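## Task

At the patch panel mounted beneath the switch whose ports wear red covers, take out the cable plugged into port 21 (ports are counted 1 to 24 starting from the left end) and drape its cord over the nearest cable-manager ring on the left side of that port; the plug itself is allowed to dangle. No other plug may be removed, and easing any other plug outward can count as failure. When done, every remaining plug must be seated and latched with its latch lever raised, each cable must still pass through the manager rings it uses, no cable may be sharply kinked or twisted around another, and the robot must not have toppled over or be left leaning.

## Robot and tools

ROBOT. A LinearBot: an omnidirectional base carrying a column roughly 1.7 m high. A carriage rides the column (lift_m) and holds two identical six-joint arms, each ending in a two-finger gripper. Arm bases sit near 0.57 m + lift_m above the floor; carriage parts extend about 0.15 m lower. Reach is 0.78 m from the shoulder but only about 0.38 m downward. The hand is about 0.16 m long, 0.1 m wide (0.14 m opened); fingertips taper to about 0.005 m thick in the closing direction and 0.02 m wide. Parked arm: joints 1-6 = 0, 0.05, 0.05, 1.45, 0, 0. Cameras: carriage_camera (fixed, forward, tilted about 20 degrees down), left_wrist_camera and right_wrist_camera (looking beyond the fingertips). All images are 896x504.

FRAMES. Base frame: origin on the floor beneath the base centre, x forward, y left, z up, metres. left_hand and right_hand report the midpoint between the pads in this frame, with quat_wxyz; the hand z axis runs along the fingers and they open along hand y. Odometry frame is the base frame where the scene began; base_odometry comes from wheel turns only, so slip reads as travel, and heading (rad, left positive, -3.142 to 3.142) drifts a degree or two after turns or long strafes. Reported hand positions can be off, usually the real hand is lower, especially at long reach.

move. Arguments: base, joints, speeds, min_time_s, cameras. base holds exactly one key, an offset relative to where the base last measured itself: translate_m (forward +, -2 to 2 m), strafe_m (left +, -2 to 2 m) or rotate_rad (counter-clockwise +, -6.3 to 6.3 rad). joints is one dictionary covering both arms, keyed by name, each value an absolute target: lift_m 0 to 1 m; for each side (left_ and right_) joint1_rad -2.617 to 3.054 (yaw about vertical, 0 forward, + left), joint2_rad 0 to 3.141 (shoulder: 0 upper arm back and level, 1.57 vertical, 3.14 forward level), joint3_rad 0 to 3.141 (elbow, 0 folded, 3.14 straight), joint4_rad -1.57 to 1.57 (wrist pitch, + lifts fingertips), joint5_rad -1.57 to 1.57 (wrist yaw, + swings fingertips to the RIGHT), joint6_rad -2.094 to 2.094 (roll, + clockwise seen from forearm), gripper_m 0 to 0.093 (pad gap). Omitted joints may keep pushing toward earlier targets. speeds caps top speed for this call only: translate_m and strafe_m 0.02-0.5 m/s, rotate_rad 0.05-1.57 rad/s, lift_m 0.08-0.25 m/s (defaults are the maxima). min_time_s (0.1-8 s) sets the shortest duration of each arm and gripper motion; it straightens paths (without it a 0.1 m move can stray about 2 cm). No action exceeds 15 s; base drives time out at 14 s. cameras: list of camera names, or "all"/omitted for all, [] for none. A move with no action just reports state. Unknown keys make the call invalid; out-of-range values get it refused, and a refusal or a stop cancels later move, wait and finished_scene calls in the same reply.

wait: seconds 0 to 10; robot keeps its last commands; returns state and images. zoom_image: camera plus region [x0, y0, x1, y1] in image pixels from top-left, at most 504x504, on that camera's latest image. finished_scene: scene = number of the scene being closed; irreversible, so only call it once the goal holds without the robot.

RESULTS. move line: "done" or the worst status. base_status / joint_status per motion: done (wheels turned fully, even if slipping), off_target (resting short, may still push), contact_stop or time_out (target dropped, holding), not_followed ("joint command not followed": a self/arm-collision check withheld arm targets; grippers still obey). on_its_own lists uncommanded behaviour; "held at" is a target. joint_positions, motor_effort (% of max, + toward larger values; bracket = peak), joint torques (joints 1-3 wrap at ±28 N m), Motor temperatures (per arm, joints then gripper), MOTOR HOT above 75 °C, OVER-TEMPERATURE FAULT at 100 °C (that arm goes limp for 30-60 s; resend targets afterwards, reported "limit_stop_at_motor_heat"). The pictures line gives image order; images may be slightly older than the state. Gripper readings: shut on nothing 0.000-0.003; clamping a rigid part reads up to 0.005 narrower; command well above the reading to release.

CAUTIONS. Arms have no contact stop and keep pressing, then spring when freed; drives may bend an arm and still say done. After a blocked drive, back off about 0.2 m the way you came. Never reverse under a table edge into the column. Tipping risk rises with carriage high, arms extended or loaded, pushing/pulling, sudden stops; only images reveal a lean. Keep the arms from striking or squeezing each other, including a gripper closing on the other hand's fingers. To untangle withheld arms, send one arm its current six readings with joint 1 swung away, then the other in a later call. Park arms between tasks; extended arms overheat. Be gentle near other plugs: never tug or nudge them outward, don't drop things or knock items to the floor or out of reach, and avoid slamming or hard shoving. The simulation keeps running while you compose replies.

Each tool is called after ">>>" as name(argument=value, ...), one argument or row to a line, values as JSON.

## Session

>>> move(
)

Scene clock: 0.00 s.
Joint torques (N m): no reading
Motor temperatures (°C): left_arm=[33 32 39 40 32 27 32] | right_arm=[32 33 36 42 30 29 28]
base_odometry: x=+0.000 y=+0.000 heading=+0.000
base_status: not commanded
joint_positions: lift_m=+0.300 left_joint1_rad=+0.018 left_joint2_rad=+0.059 left_joint3_rad=+0.035 left_joint4_rad=+1.448 left_joint5_rad=+0.041 left_joint6_rad=-0.034 left_gripper_m=+0.09396 right_joint1_rad=-0.010 right_joint2_rad=+0.046 right_joint3_rad=+0.034 right_joint4_rad=+1.434 right_joint5_rad=+0.012 right_joint6_rad=-0.025 right_gripper_m=+0.09396
joint_status: not commanded
motor_effort: lift_m=+39 drive_wheels=-1
left_hand: x=+0.2657 y=+0.3135 z=+1.3104 quat_wxyz=(+0.997, +0.018, +0.073, -0.010) (m; base frame)
right_hand: x=+0.2657 y=-0.3223 z=+1.3098 quat_wxyz=(+0.997, +0.006, +0.075, -0.018) (m; base frame)
pictures: carriage_camera, left_wrist_camera, right_wrist_camera

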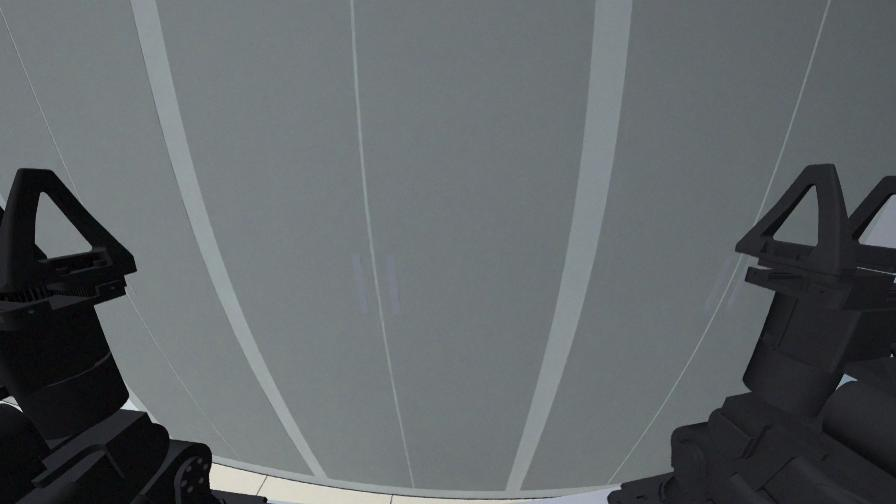

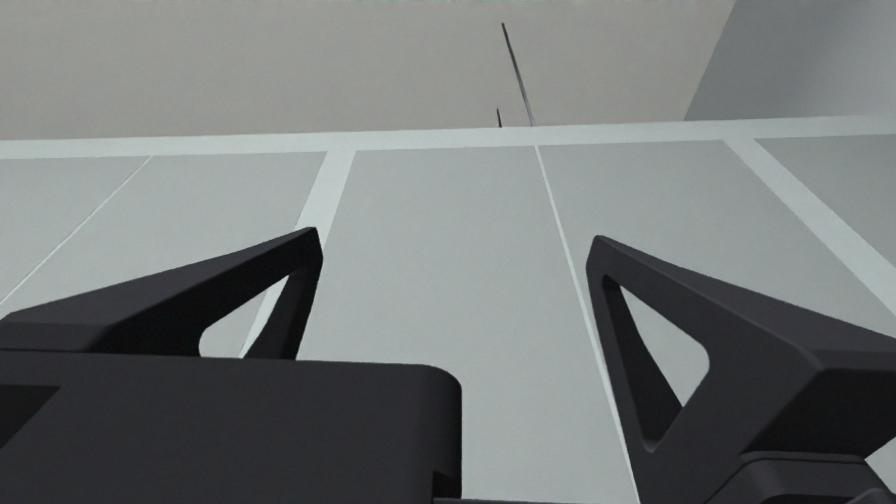

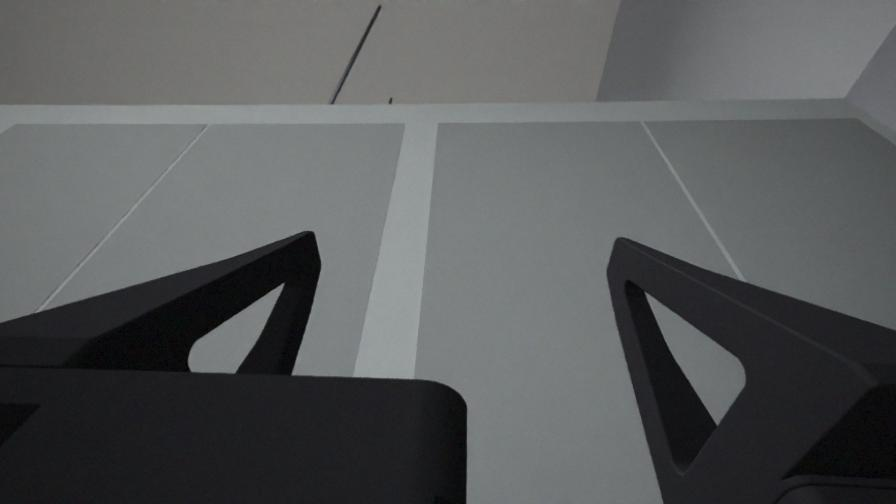

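>>> move(
  base={"rotate_rad": 1.57},
  cameras=["carriage_camera"],
)

>>> move(
  base={"rotate_rad": 1.57},
  cameras=["carriage_camera"],
)

>>> move(
  base={"rotate_rad": 1.57},
  cameras=["carriage_camera"],
)

Scene clock: 3.27 s.
Joint torques (N m): left_arm=[-0.57 4.36 6.27 -0.08 0.06 0.06] | right_arm=[0.18 3.74 6.22 -0.26 0.01 -0.16]
move: done
base_odometry: x=+0.000 y=+0.000 heading=+1.570
base_status: done
joint_positions: lift_m=+0.300 left_joint1_rad=+0.018 left_joint2_rad=+0.059 left_joint3_rad=+0.035 left_joint4_rad=+1.445 left_joint5_rad=+0.041 left_joint6_rad=-0.034 left_gripper_m=+0.09396 right_joint1_rad=-0.010 right_joint2_rad=+0.046 right_joint3_rad=+0.034 right_joint4_rad=+1.432 right_joint5_rad=+0.012 right_joint6_rad=-0.025 right_gripper_m=+0.09396
joint_status: not commanded
motor_effort: lift_m=+39(40) drive_wheels=+5(16)
left_hand: x=+0.2664 y=+0.3135 z=+1.3103 quat_wxyz=(+0.997, +0.018, +0.075, -0.010) (m; base frame)
right_hand: x=+0.2661 y=-0.3223 z=+1.3097 quat_wxyz=(+0.997, +0.006, +0.076, -0.018) (m; base frame)
pictures: carriage_camera

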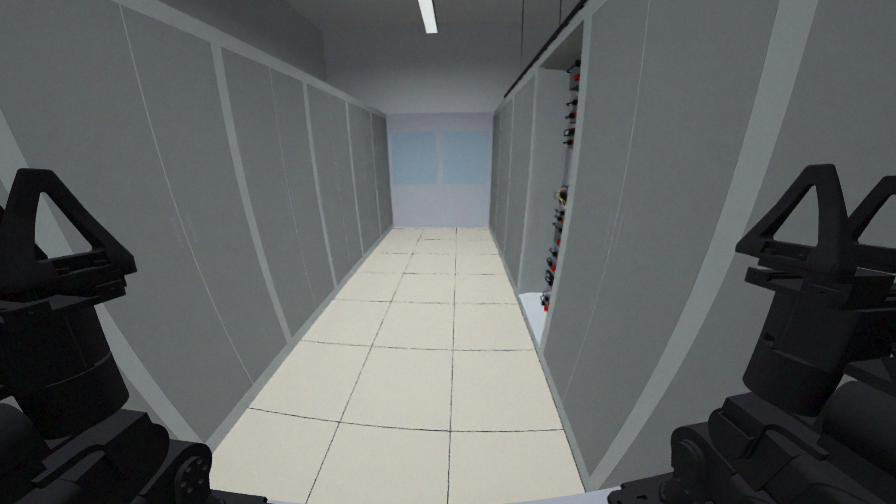

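Scene clock: 6.37 s.
Joint torques (N m): left_arm=[-0.5 4.42 6.22 -0.06 0.04 0.05] | right_arm=[0.18 3.75 6.2 -0.25 0.01 -0.16]
move: done
base_odometry: x=+0.000 y=+0.000 heading=+3.139
base_status: done
joint_positions: lift_m=+0.300 left_joint1_rad=+0.018 left_joint2_rad=+0.059 left_joint3_rad=+0.035 left_joint4_rad=+1.445 left_joint5_rad=+0.041 left_joint6_rad=-0.034 left_gripper_m=+0.09396 right_joint1_rad=-0.010 right_joint2_rad=+0.046 right_joint3_rad=+0.034 right_joint4_rad=+1.432 right_joint5_rad=+0.012 right_joint6_rad=-0.025 right_gripper_m=+0.09396
joint_status: not commanded
motor_effort: lift_m=+39(39) drive_wheels=+4(13)
left_hand: x=+0.2664 y=+0.3135 z=+1.3103 quat_wxyz=(+0.997, +0.018, +0.075, -0.010) (m; base frame)
right_hand: x=+0.2662 y=-0.3223 z=+1.3097 quat_wxyz=(+0.997, +0.006, +0.076, -0.018) (m; base frame)
pictures: carriage_camera

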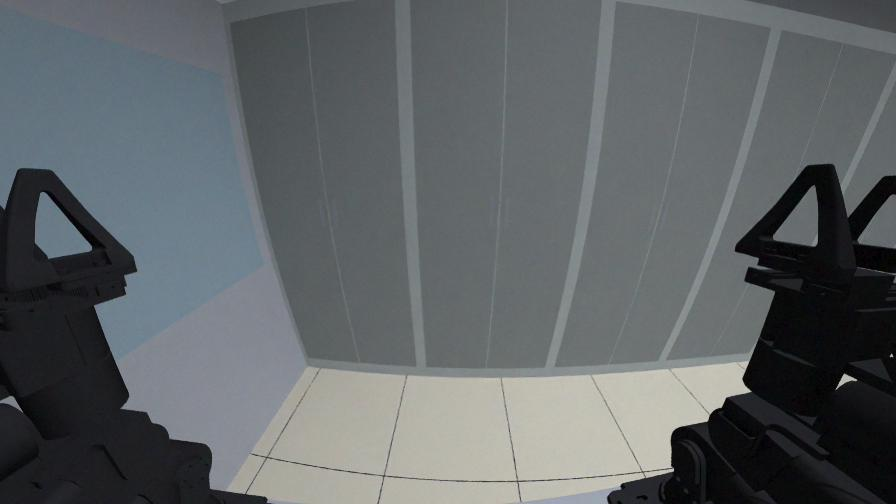

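Scene clock: 9.47 s.
Joint torques (N m): left_arm=[-0.57 4.55 6.26 -0.04 0.04 0.02] | right_arm=[0.18 3.73 6.2 -0.25 0.01 -0.16]
move: done
base_odometry: x=+0.000 y=+0.000 heading=-1.575
base_status: done
joint_positions: lift_m=+0.300 left_joint1_rad=+0.018 left_joint2_rad=+0.059 left_joint3_rad=+0.035 left_joint4_rad=+1.445 left_joint5_rad=+0.041 left_joint6_rad=-0.034 left_gripper_m=+0.09396 right_joint1_rad=-0.010 right_joint2_rad=+0.046 right_joint3_rad=+0.034 right_joint4_rad=+1.431 right_joint5_rad=+0.012 right_joint6_rad=-0.025 right_gripper_m=+0.09397
joint_status: not commanded
motor_effort: lift_m=+39(40) drive_wheels=+5(15)
left_hand: x=+0.2664 y=+0.3135 z=+1.3103 quat_wxyz=(+0.997, +0.018, +0.075, -0.010) (m; base frame)
right_hand: x=+0.2663 y=-0.3223 z=+1.3097 quat_wxyz=(+0.997, +0.006, +0.076, -0.018) (m; base frame)
pictures: carriage_camera

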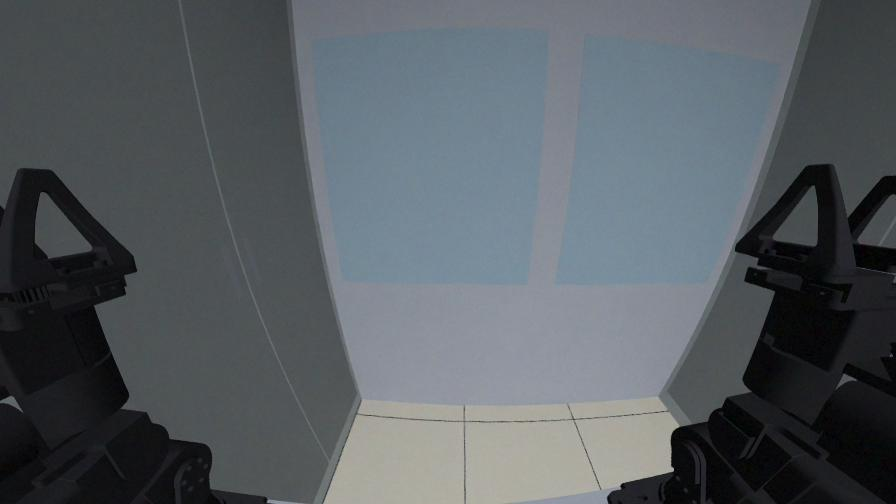

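>>> move(
  base={"rotate_rad": 1.575},
  cameras=[],
)

>>> move(
  base={"strafe_m": 1.85},
)

Scene clock: 13.00 s.
Joint torques (N m): left_arm=[-0.47 4.49 6.35 -0.05 0.03 0.06] | right_arm=[0.2 3.71 6.22 -0.24 0.01 -0.17]
move: done
base_odometry: x=+0.000 y=+0.000 heading=+0.000
base_status: done
joint_positions: lift_m=+0.300 left_joint1_rad=+0.018 left_joint2_rad=+0.059 left_joint3_rad=+0.035 left_joint4_rad=+1.445 left_joint5_rad=+0.041 left_joint6_rad=-0.034 left_gripper_m=+0.09397 right_joint1_rad=-0.010 right_joint2_rad=+0.046 right_joint3_rad=+0.034 right_joint4_rad=+1.430 right_joint5_rad=+0.012 right_joint6_rad=-0.025 right_gripper_m=+0.09397
joint_status: not commanded
motor_effort: lift_m=+39(40) drive_wheels=+5(13)
left_hand: x=+0.2664 y=+0.3135 z=+1.3103 quat_wxyz=(+0.997, +0.018, +0.075, -0.010) (m; base frame)
right_hand: x=+0.2664 y=-0.3223 z=+1.3097 quat_wxyz=(+0.997, +0.006, +0.076, -0.018) (m; base frame)
pictures: none
No camera images: "cameras" was empty.

Scene clock: 19.00 s.
Joint torques (N m): left_arm=[-0.59 4.55 6.23 -0.05 0.03 0.04] | right_arm=[0.32 3.75 6.2 -0.25 0.01 -0.17]
move: done
base_odometry: x=-0.003 y=+1.850 heading=+0.001
base_status: done
joint_positions: lift_m=+0.300 left_joint1_rad=+0.018 left_joint2_rad=+0.059 left_joint3_rad=+0.035 left_joint4_rad=+1.445 left_joint5_rad=+0.041 left_joint6_rad=-0.034 left_gripper_m=+0.09397 right_joint1_rad=-0.010 right_joint2_rad=+0.046 right_joint3_rad=+0.034 right_joint4_rad=+1.430 right_joint5_rad=+0.012 right_joint6_rad=-0.025 right_gripper_m=+0.09397
joint_status: not commanded
motor_effort: lift_m=+39(40) drive_wheels=-6(20)
left_hand: x=+0.2664 y=+0.3135 z=+1.3103 quat_wxyz=(+0.997, +0.018, +0.075, -0.010) (m; base frame)
right_hand: x=+0.2664 y=-0.3223 z=+1.3097 quat_wxyz=(+0.997, +0.006, +0.076, -0.018) (m; base frame)
pictures: carriage_camera, left_wrist_camera, right_wrist_camera

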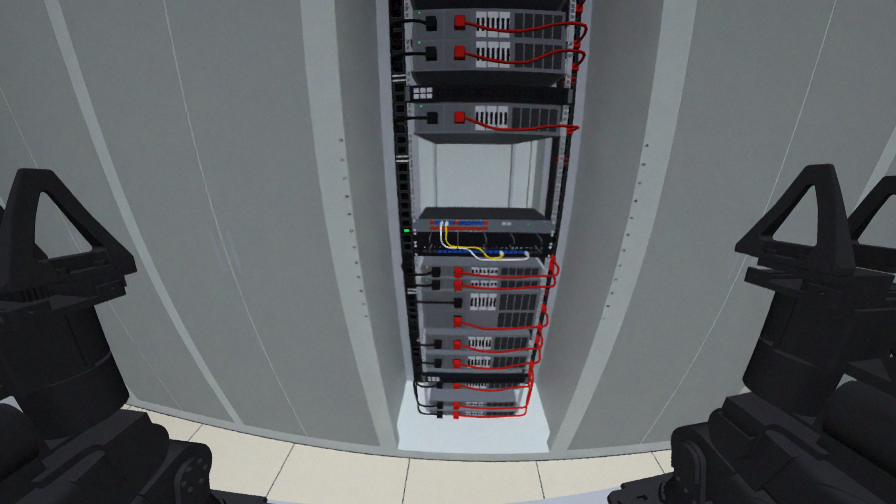

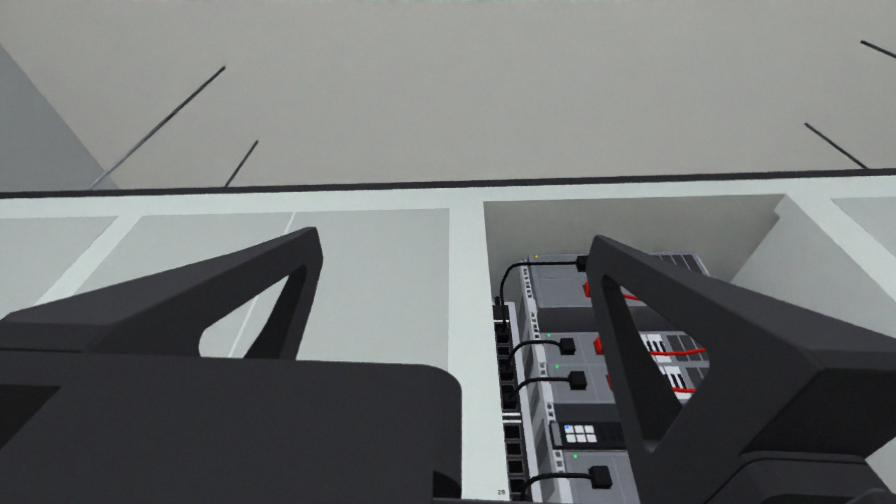

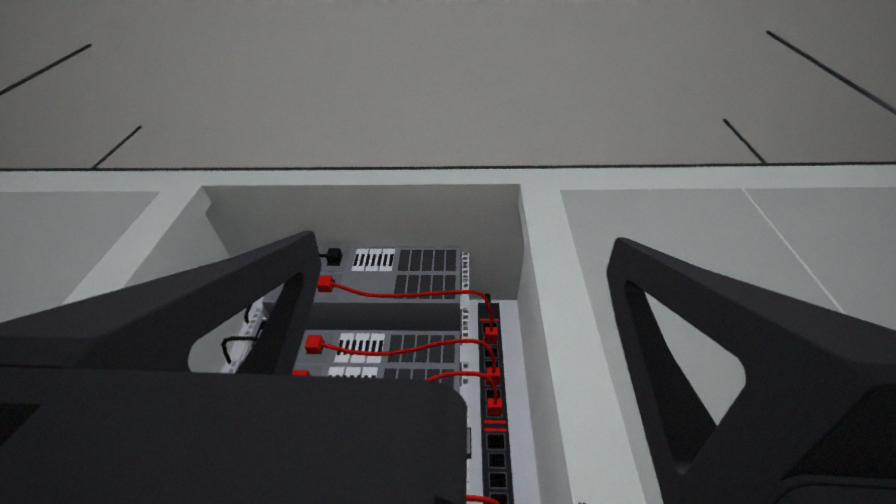

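>>> zoom_image(
  camera="carriage_camera",
  region=[400, 200, 570, 280],
)

Scaled by 2.965 from the camera's 896x504 image, which has a finer 1280x720 frame.

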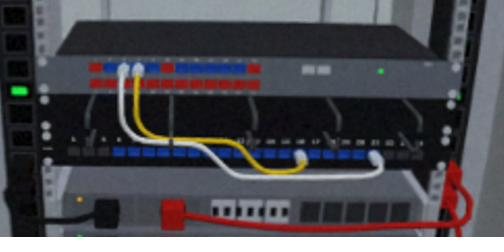

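>>> move(
  base={"strafe_m": -0.1},
  joints={"right_joint4_rad":0,"lift_m":0.2},
  min_time_s=1.5,
)

>>> move(
  joints={"right_joint2_rad":0.8,"right_joint3_rad":0.8},
  min_time_s=1.5,
)

>>> move(
  joints={"right_joint2_rad":1.0,"right_joint3_rad":1.5,"right_joint4_rad":-0.5},
  min_time_s=1.5,
)

Scene clock: 22.23 s.
Joint torques (N m): left_arm=[-0.49 4.38 6.28 -0.11 0.03 0.05] | right_arm=[0.18 1.76 8.25 2 0.02 -0.16]
move: done
base_odometry: x=-0.003 y=+1.750 heading=+0.001
base_status: done
joint_positions: lift_m=+0.200 left_joint1_rad=+0.019 left_joint2_rad=+0.059 left_joint3_rad=+0.035 left_joint4_rad=+1.445 left_joint5_rad=+0.041 left_joint6_rad=-0.034 left_gripper_m=+0.09397 right_joint1_rad=-0.010 right_joint2_rad=+0.046 right_joint3_rad=+0.034 right_joint4_rad=+0.020 right_joint5_rad=+0.012 right_joint6_rad=-0.025 right_gripper_m=+0.09397
joint_status: all done
motor_effort: lift_m=+39(41) drive_wheels=-6(15)
left_hand: x=+0.2663 y=+0.3135 z=+1.2103 quat_wxyz=(+0.997, +0.018, +0.075, -0.009) (m; base frame)
right_hand: x=+0.4749 y=-0.3243 z=+0.9685 quat_wxyz=(+0.710, -0.001, +0.704, -0.016) (m; base frame)
pictures: carriage_camera, left_wrist_camera, right_wrist_camera

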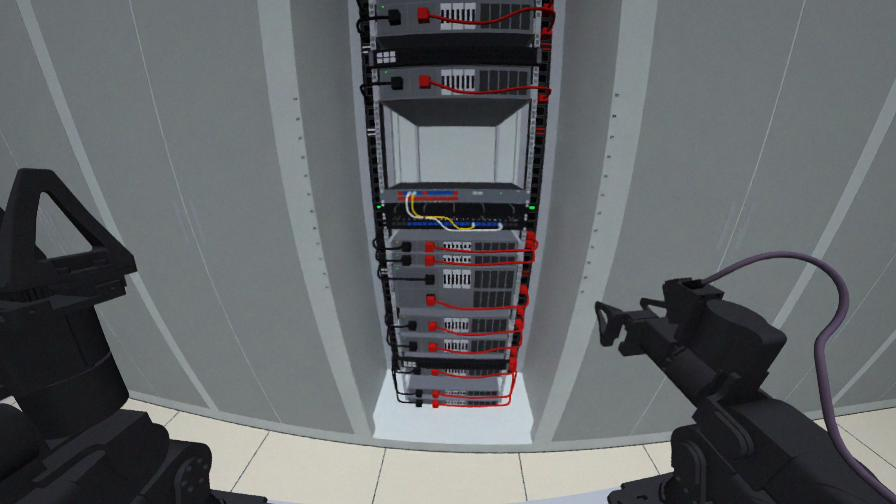

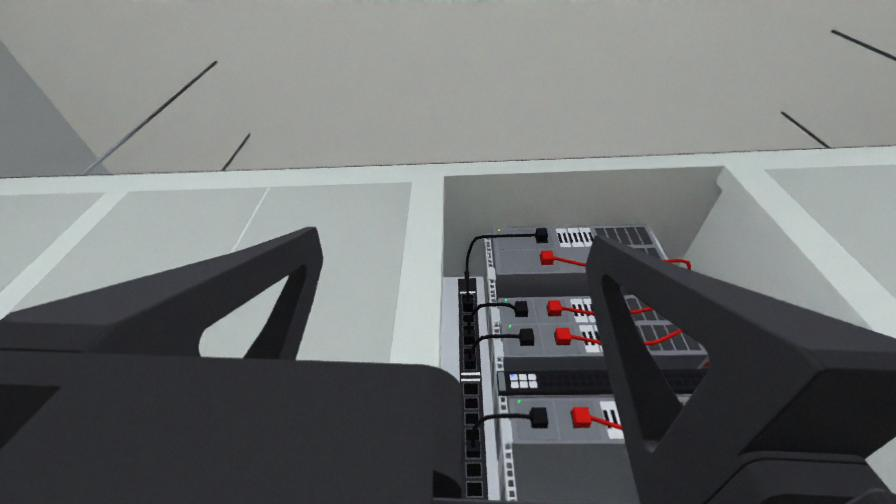

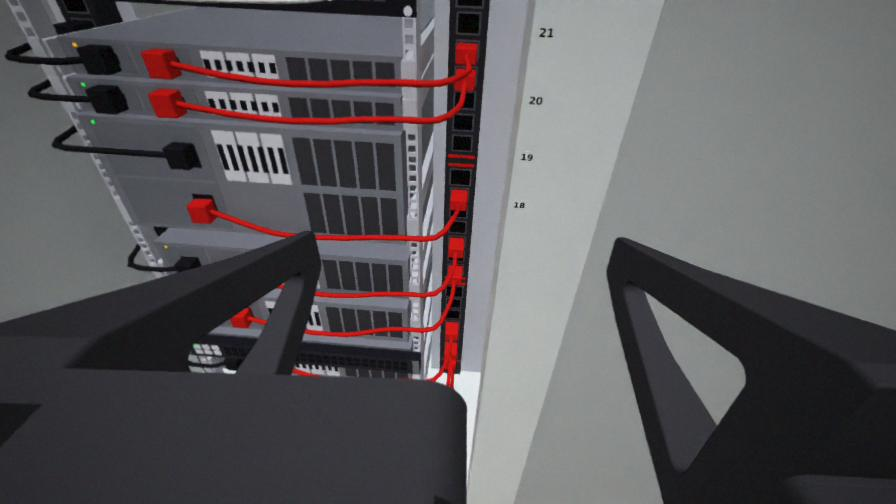

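Scene clock: 24.03 s.
Joint torques (N m): left_arm=[-0.5 4.45 6.16 -0.05 0.01 0.05] | right_arm=[0.2 -0.65 10.14 2.16 0.02 -0.16]
move: done
base_odometry: x=-0.003 y=+1.750 heading=+0.001
base_status: not commanded
joint_positions: lift_m=+0.200 left_joint1_rad=+0.019 left_joint2_rad=+0.059 left_joint3_rad=+0.035 left_joint4_rad=+1.445 left_joint5_rad=+0.041 left_joint6_rad=-0.034 left_gripper_m=+0.09397 right_joint1_rad=-0.010 right_joint2_rad=+0.794 right_joint3_rad=+0.775 right_joint4_rad=+0.009 right_joint5_rad=+0.012 right_joint6_rad=-0.025 right_gripper_m=+0.09397
joint_status: all done
motor_effort: lift_m=+39(40) drive_wheels=-6(7)
left_hand: x=+0.2663 y=+0.3135 z=+1.2103 quat_wxyz=(+0.997, +0.018, +0.075, -0.009) (m; base frame)
right_hand: x=+0.5539 y=-0.3251 z=+1.1389 quat_wxyz=(+0.704, -0.001, +0.710, -0.016) (m; base frame)
pictures: carriage_camera, left_wrist_camera, right_wrist_camera

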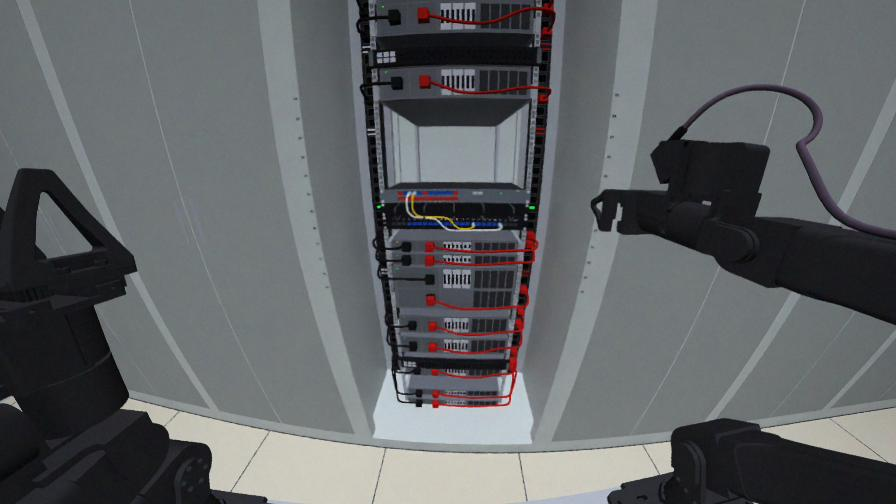

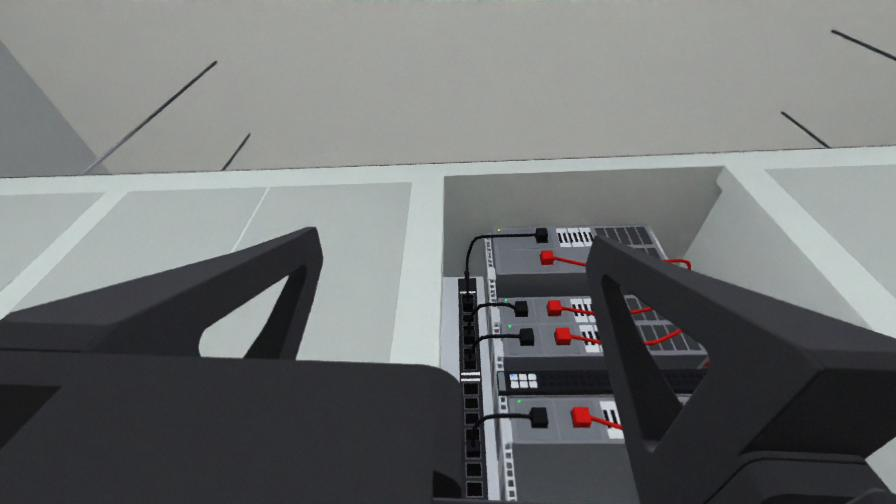

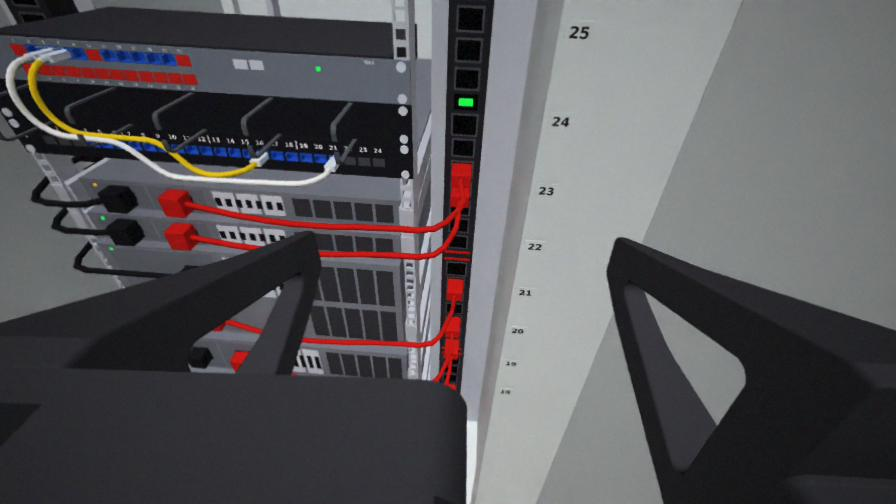

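Scene clock: 25.93 s.
Joint torques (N m): left_arm=[-0.49 4.34 6.22 -0.04 0.01 0.07] | right_arm=[0.2 -0.79 8.36 2.07 0.02 -0.16]
move: done
base_odometry: x=-0.003 y=+1.750 heading=+0.001
base_status: not commanded
joint_positions: lift_m=+0.200 left_joint1_rad=+0.019 left_joint2_rad=+0.059 left_joint3_rad=+0.035 left_joint4_rad=+1.445 left_joint5_rad=+0.041 left_joint6_rad=-0.034 left_gripper_m=+0.09397 right_joint1_rad=-0.010 right_joint2_rad=+0.994 right_joint3_rad=+1.480 right_joint4_rad=-0.480 right_joint5_rad=+0.012 right_joint6_rad=-0.025 right_gripper_m=+0.09397
joint_status: all done
motor_effort: lift_m=+39(40) drive_wheels=-6(7)
left_hand: x=+0.2663 y=+0.3135 z=+1.2103 quat_wxyz=(+0.997, +0.018, +0.075, -0.009) (m; base frame)
right_hand: x=+0.5377 y=-0.3249 z=+1.2875 quat_wxyz=(+0.709, -0.001, +0.705, -0.016) (m; base frame)
pictures: carriage_camera, left_wrist_camera, right_wrist_camera

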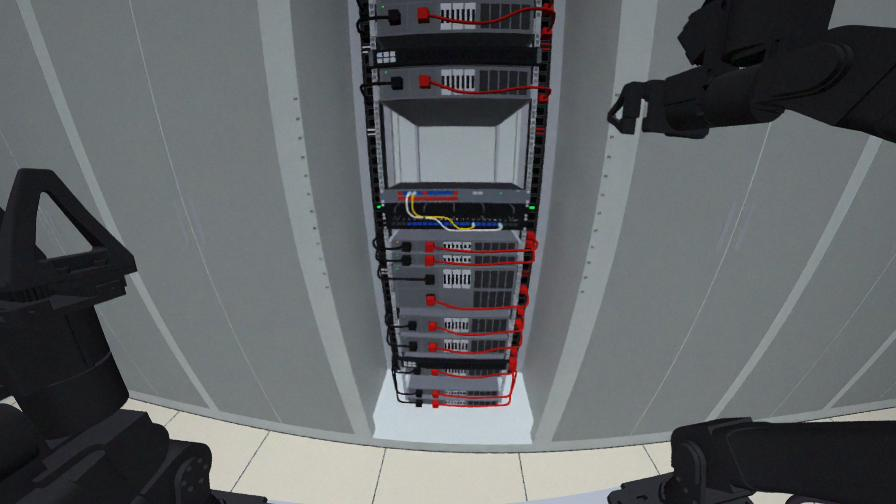

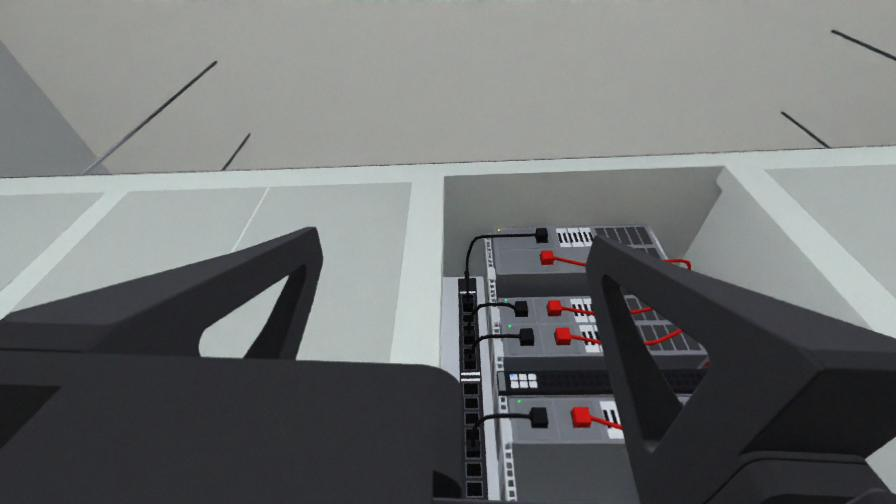

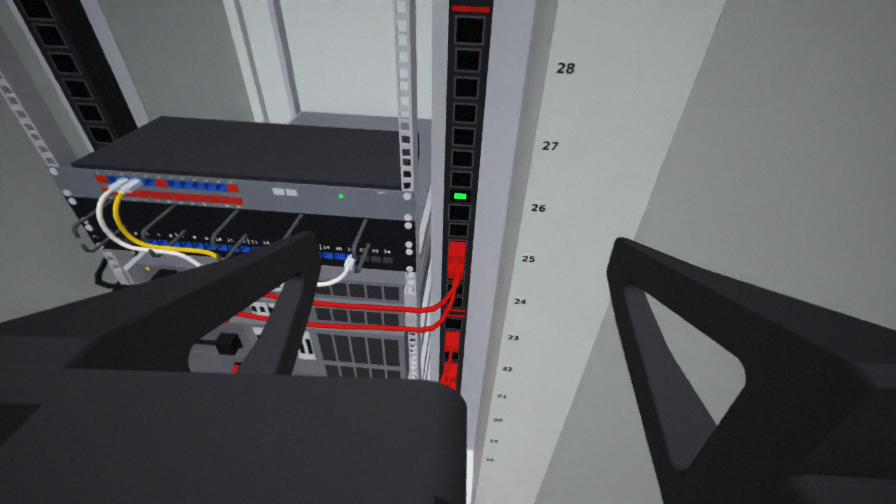

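>>> zoom_image(
  camera="right_wrist_camera",
  region=[60, 160, 460, 310],
)

Scaled by 1.260 from the camera's 896x504 image, which has a finer 1280x720 frame.

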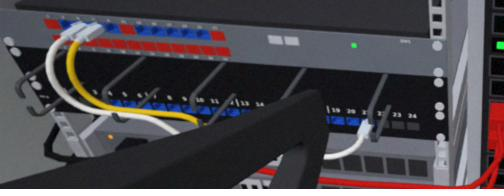

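>>> move(
  base={"strafe_m": 0.14},
  joints={"right_joint2_rad":1.066,"right_joint3_rad":1.2,"right_joint4_rad":-0.134,"lift_m":0.1,"right_joint1_rad":0.0},
  cameras=[],
)

>>> move(
  base={"translate_m": 0.18},
  speeds={"translate_m": 0.15},
)

Scene clock: 29.93 s.
Joint torques (N m): left_arm=[-0.46 4.49 6.13 -0.06 0.02 0.05] | right_arm=[0.66 -3.79 8.49 2.32 0.02 -0.16]
move: done
base_odometry: x=-0.003 y=+1.890 heading=+0.002
base_status: done
joint_positions: lift_m=+0.100 left_joint1_rad=+0.018 left_joint2_rad=+0.059 left_joint3_rad=+0.035 left_joint4_rad=+1.446 left_joint5_rad=+0.040 left_joint6_rad=-0.034 left_gripper_m=+0.09397 right_joint1_rad=-0.004 right_joint2_rad=+1.072 right_joint3_rad=+1.193 right_joint4_rad=-0.139 right_joint5_rad=+0.013 right_joint6_rad=-0.025 right_gripper_m=+0.09397
joint_status: all done
motor_effort: lift_m=+40(40) drive_wheels=-7(15)
left_hand: x=+0.2662 y=+0.3135 z=+1.1103 quat_wxyz=(+0.997, +0.018, +0.074, -0.010) (m; base frame)
right_hand: x=+0.6027 y=-0.3234 z=+1.1138 quat_wxyz=(+0.701, -0.003, +0.713, -0.015) (m; base frame)
pictures: none
No camera images: "cameras" was empty.

Scene clock: 32.03 s.
Joint torques (N m): left_arm=[-0.64 4.37 6.26 -0.13 0.02 0.04] | right_arm=[0.59 -3.6 8.46 2.22 0.02 -0.16]
move: done
base_odometry: x=+0.177 y=+1.891 heading=+0.002
base_status: done
joint_positions: lift_m=+0.100 left_joint1_rad=+0.018 left_joint2_rad=+0.059 left_joint3_rad=+0.035 left_joint4_rad=+1.447 left_joint5_rad=+0.040 left_joint6_rad=-0.034 left_gripper_m=+0.09397 right_joint1_rad=-0.004 right_joint2_rad=+1.071 right_joint3_rad=+1.193 right_joint4_rad=-0.134 right_joint5_rad=+0.013 right_joint6_rad=-0.025 right_gripper_m=+0.09397
joint_status: not commanded
motor_effort: lift_m=+40(40) drive_wheels=-4(13)
left_hand: x=+0.2658 y=+0.3135 z=+1.1103 quat_wxyz=(+0.997, +0.018, +0.074, -0.010) (m; base frame)
right_hand: x=+0.6023 y=-0.3234 z=+1.1155 quat_wxyz=(+0.703, -0.003, +0.711, -0.015) (m; base frame)
pictures: carriage_camera, left_wrist_camera, right_wrist_camera

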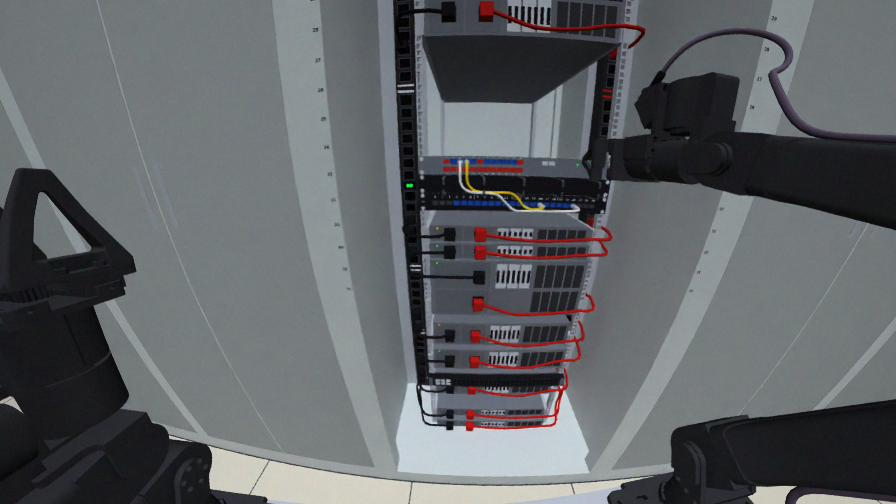

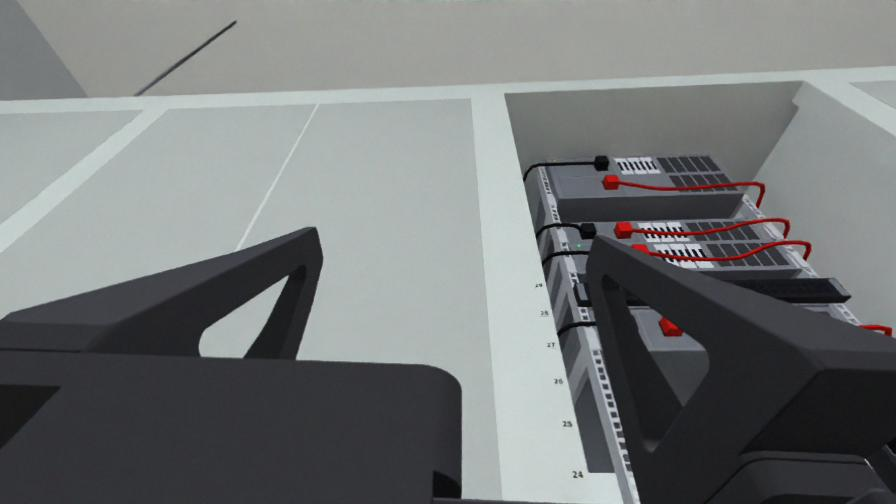

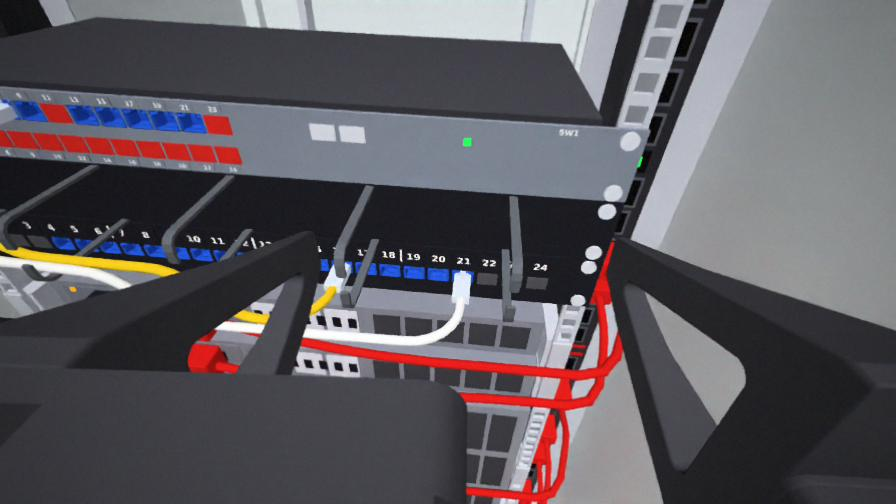

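>>> zoom_image(
  camera="right_wrist_camera",
  region=[220, 170, 560, 350],
)

>>> zoom_image(
  camera="carriage_camera",
  region=[415, 145, 635, 240],
)

Scaled by 1.482 from the camera's 896x504 image, which has a finer 1280x720 frame.

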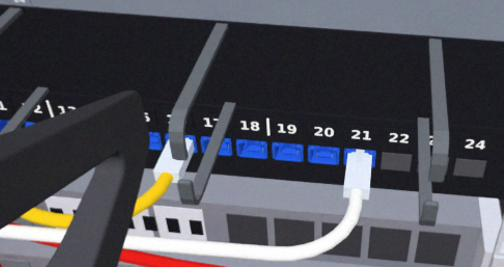

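Scaled by 2.291 from the camera's 896x504 image, which has a finer 1280x720 frame.

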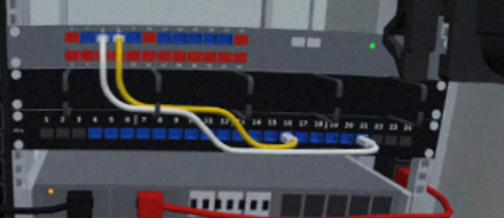

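>>> move(
  joints={"right_joint6_rad":-1.57,"lift_m":0.06},
  cameras=["right_wrist_camera"],
  min_time_s=1.5,
)

>>> zoom_image(
  camera="right_wrist_camera",
  region=[300, 100, 804, 400],
)

Scene clock: 35.07 s.
Joint torques (N m): left_arm=[-0.47 4.51 6.22 -0.11 0.03 0.06] | right_arm=[0.59 -3.54 8.44 2.26 0.01 -0.23]
move: done
base_odometry: x=+0.177 y=+1.891 heading=+0.002
base_status: not commanded
joint_positions: lift_m=+0.060 left_joint1_rad=+0.018 left_joint2_rad=+0.059 left_joint3_rad=+0.035 left_joint4_rad=+1.448 left_joint5_rad=+0.040 left_joint6_rad=-0.034 left_gripper_m=+0.09397 right_joint1_rad=-0.004 right_joint2_rad=+1.070 right_joint3_rad=+1.193 right_joint4_rad=-0.134 right_joint5_rad=+0.013 right_joint6_rad=-1.556 right_gripper_m=+0.09398
joint_status: all done
motor_effort: lift_m=+40(41) drive_wheels=-4(5)
left_hand: x=+0.2658 y=+0.3135 z=+1.0703 quat_wxyz=(+0.997, +0.018, +0.074, -0.010) (m; base frame)
right_hand: x=+0.6020 y=-0.3234 z=+1.0759 quat_wxyz=(+0.497, -0.495, +0.510, -0.498) (m; base frame)
pictures: right_wrist_camera

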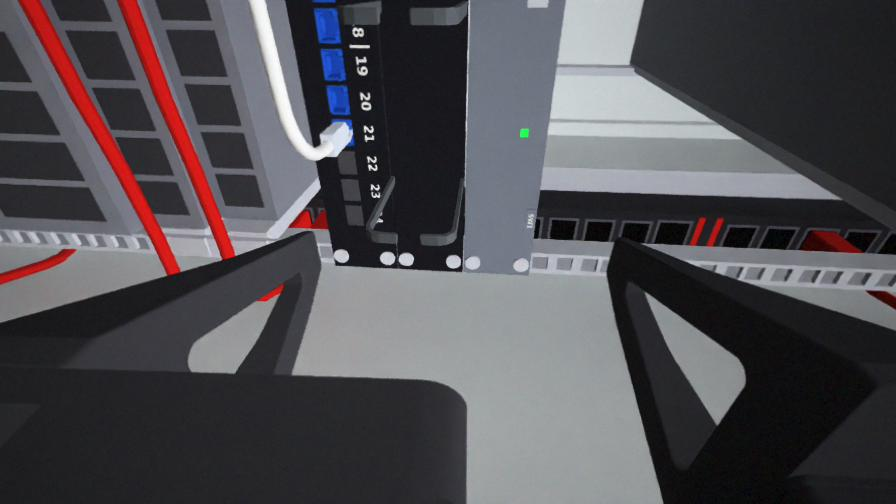

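Scaled by 1.000.

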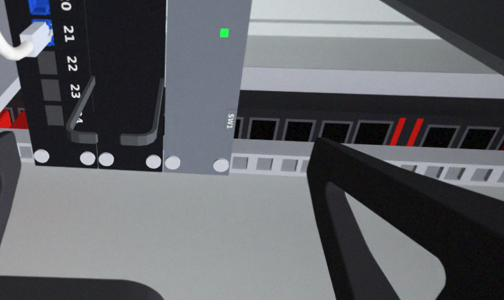

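>>> move(
  joints={"right_joint6_rad":1.57},
  cameras=["right_wrist_camera","carriage_camera"],
  min_time_s=1.5,
)

>>> zoom_image(
  camera="right_wrist_camera",
  region=[392, 0, 896, 300],
)

Scene clock: 38.03 s.
Joint torques (N m): left_arm=[-0.64 4.42 6.09 -0.09 0.03 0.05] | right_arm=[0.59 -3.54 8.44 2.25 0.02 -0.11]
move: done
base_odometry: x=+0.177 y=+1.891 heading=+0.002
base_status: not commanded
joint_positions: lift_m=+0.060 left_joint1_rad=+0.018 left_joint2_rad=+0.059 left_joint3_rad=+0.035 left_joint4_rad=+1.448 left_joint5_rad=+0.040 left_joint6_rad=-0.034 left_gripper_m=+0.09397 right_joint1_rad=-0.004 right_joint2_rad=+1.070 right_joint3_rad=+1.193 right_joint4_rad=-0.134 right_joint5_rad=+0.013 right_joint6_rad=+1.556 right_gripper_m=+0.09398
joint_status: all done
motor_effort: lift_m=+40(41) drive_wheels=-5(5)
left_hand: x=+0.2658 y=+0.3135 z=+1.0703 quat_wxyz=(+0.997, +0.018, +0.074, -0.010) (m; base frame)
right_hand: x=+0.6020 y=-0.3234 z=+1.0759 quat_wxyz=(+0.505, +0.503, +0.502, +0.489) (m; base frame)
pictures: carriage_camera, right_wrist_camera

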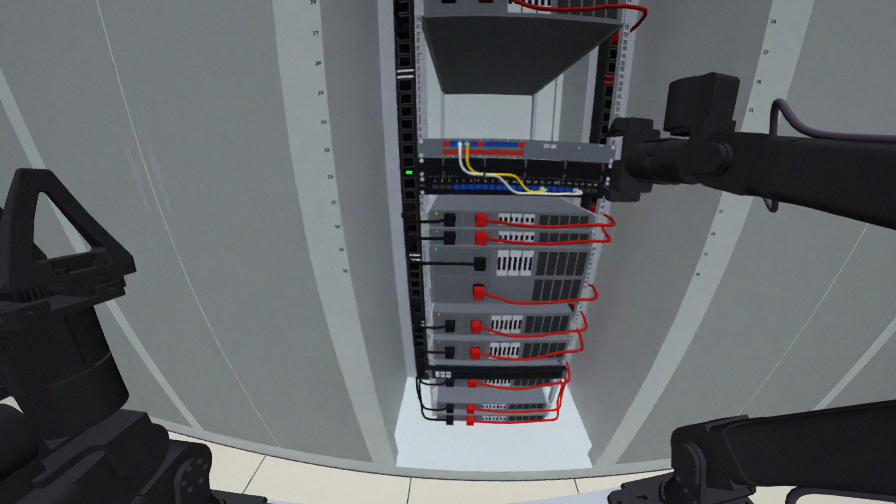

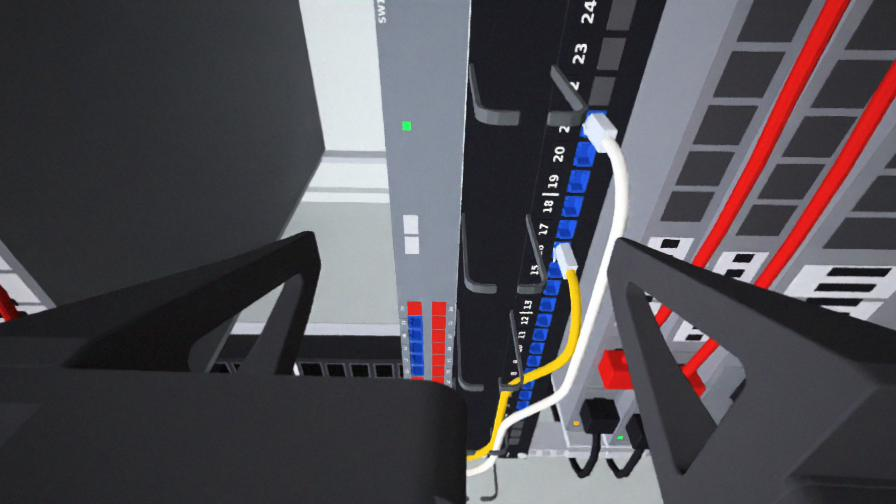

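Scaled by 1.000.

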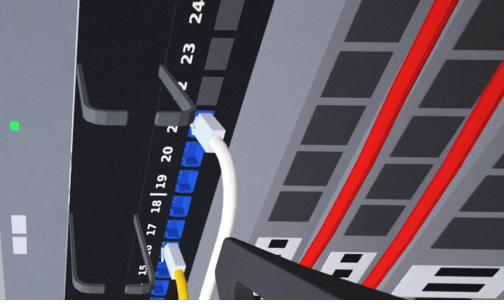

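>>> move(
  joints={"right_joint2_rad":1.203,"right_joint3_rad":0.928,"right_joint4_rad":0.275},
  cameras=["right_wrist_camera"],
  min_time_s=2,
)

>>> zoom_image(
  camera="right_wrist_camera",
  region=[300, 0, 700, 260],
)

Scene clock: 41.07 s.
Joint torques (N m): left_arm=[-0.62 4.51 6.22 -0.1 0.03 0.06] | right_arm=[0.61 -3.7 7.13 2.32 0.02 -0.12]
move: done
base_odometry: x=+0.177 y=+1.891 heading=+0.002
base_status: not commanded
joint_positions: lift_m=+0.060 left_joint1_rad=+0.018 left_joint2_rad=+0.059 left_joint3_rad=+0.035 left_joint4_rad=+1.448 left_joint5_rad=+0.040 left_joint6_rad=-0.034 left_gripper_m=+0.09397 right_joint1_rad=-0.004 right_joint2_rad=+1.193 right_joint3_rad=+0.941 right_joint4_rad=+0.268 right_joint5_rad=+0.013 right_joint6_rad=+1.558 right_gripper_m=+0.09398
joint_status: all done
motor_effort: lift_m=+40(41) drive_wheels=-4(5)
left_hand: x=+0.2658 y=+0.3135 z=+1.0703 quat_wxyz=(+0.997, +0.018, +0.074, -0.010) (m; base frame)
right_hand: x=+0.6478 y=-0.3236 z=+1.0037 quat_wxyz=(+0.511, +0.497, +0.495, +0.497) (m; base frame)
pictures: right_wrist_camera

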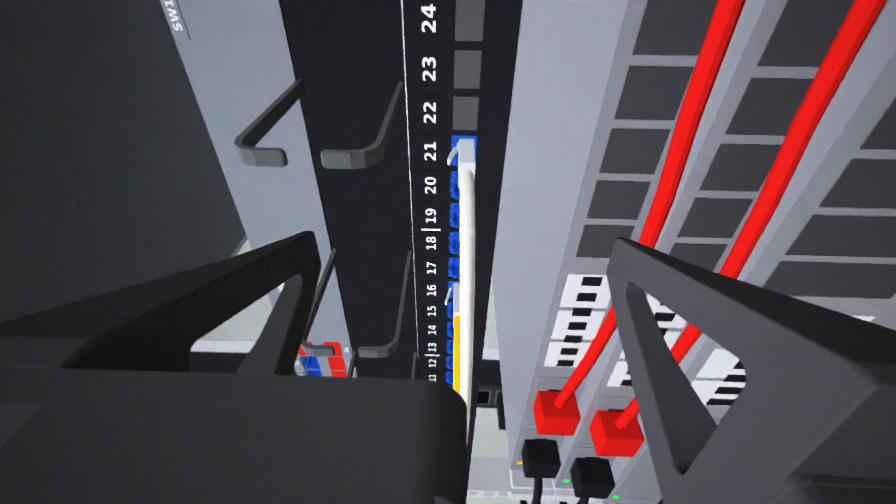

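Scaled by 1.260 from the camera's 896x504 image, which has a finer 1280x720 frame.

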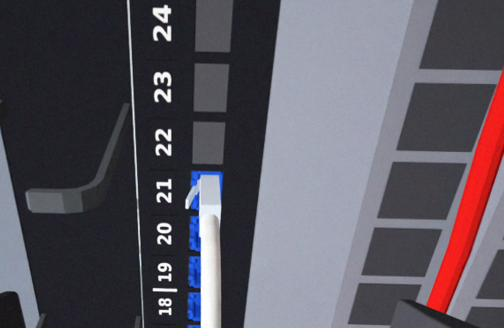

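>>> move(
  joints={"right_joint1_rad":-0.024,"right_joint5_rad":0,"right_joint2_rad":1.364,"right_joint3_rad":1.041,"right_joint4_rad":0.323,"right_gripper_m":0.04},
  cameras=["right_wrist_camera"],
  min_time_s=2,
)

>>> zoom_image(
  camera="right_wrist_camera",
  region=[300, 50, 650, 300],
)

Scene clock: 44.20 s.
Joint torques (N m): left_arm=[-0.58 4.49 6.31 -0.06 0.03 0.04] | right_arm=[-0.51 -4.96 10.37 2.33 -0.07 -0.12]
move: done
base_odometry: x=+0.177 y=+1.891 heading=+0.002
base_status: not commanded
joint_positions: lift_m=+0.060 left_joint1_rad=+0.018 left_joint2_rad=+0.059 left_joint3_rad=+0.035 left_joint4_rad=+1.448 left_joint5_rad=+0.040 left_joint6_rad=-0.034 left_gripper_m=+0.09397 right_joint1_rad=-0.017 right_joint2_rad=+1.352 right_joint3_rad=+1.015 right_joint4_rad=+0.317 right_joint5_rad=+0.010 right_joint6_rad=+1.558 right_gripper_m=+0.04008
joint_status: all done
motor_effort: lift_m=+40(41) drive_wheels=-5(5)
left_hand: x=+0.2658 y=+0.3135 z=+1.0703 quat_wxyz=(+0.997, +0.018, +0.074, -0.010) (m; base frame)
right_hand: x=+0.6865 y=-0.3293 z=+0.9863 quat_wxyz=(+0.505, +0.508, +0.501, +0.485) (m; base frame)
pictures: right_wrist_camera

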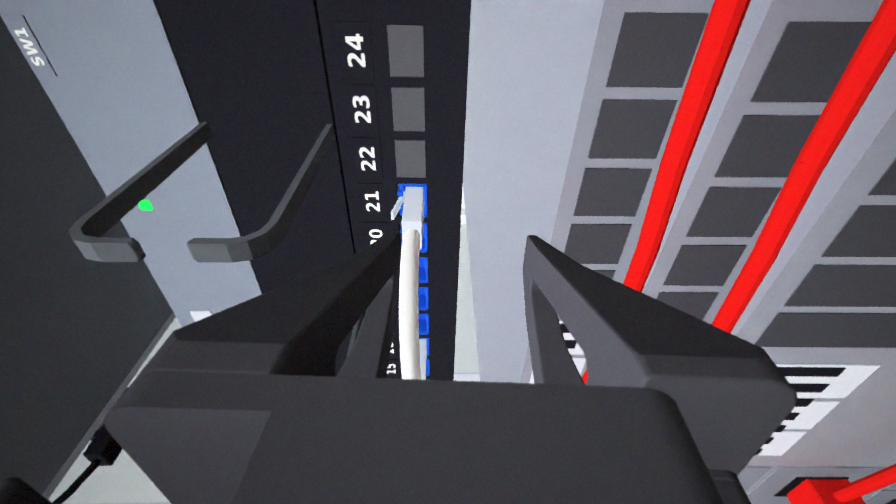

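Scaled by 1.440 from the camera's 896x504 image, which has a finer 1280x720 frame.

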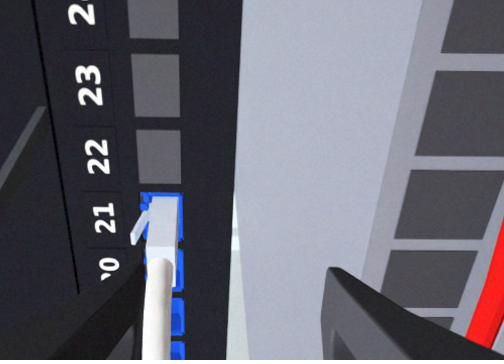

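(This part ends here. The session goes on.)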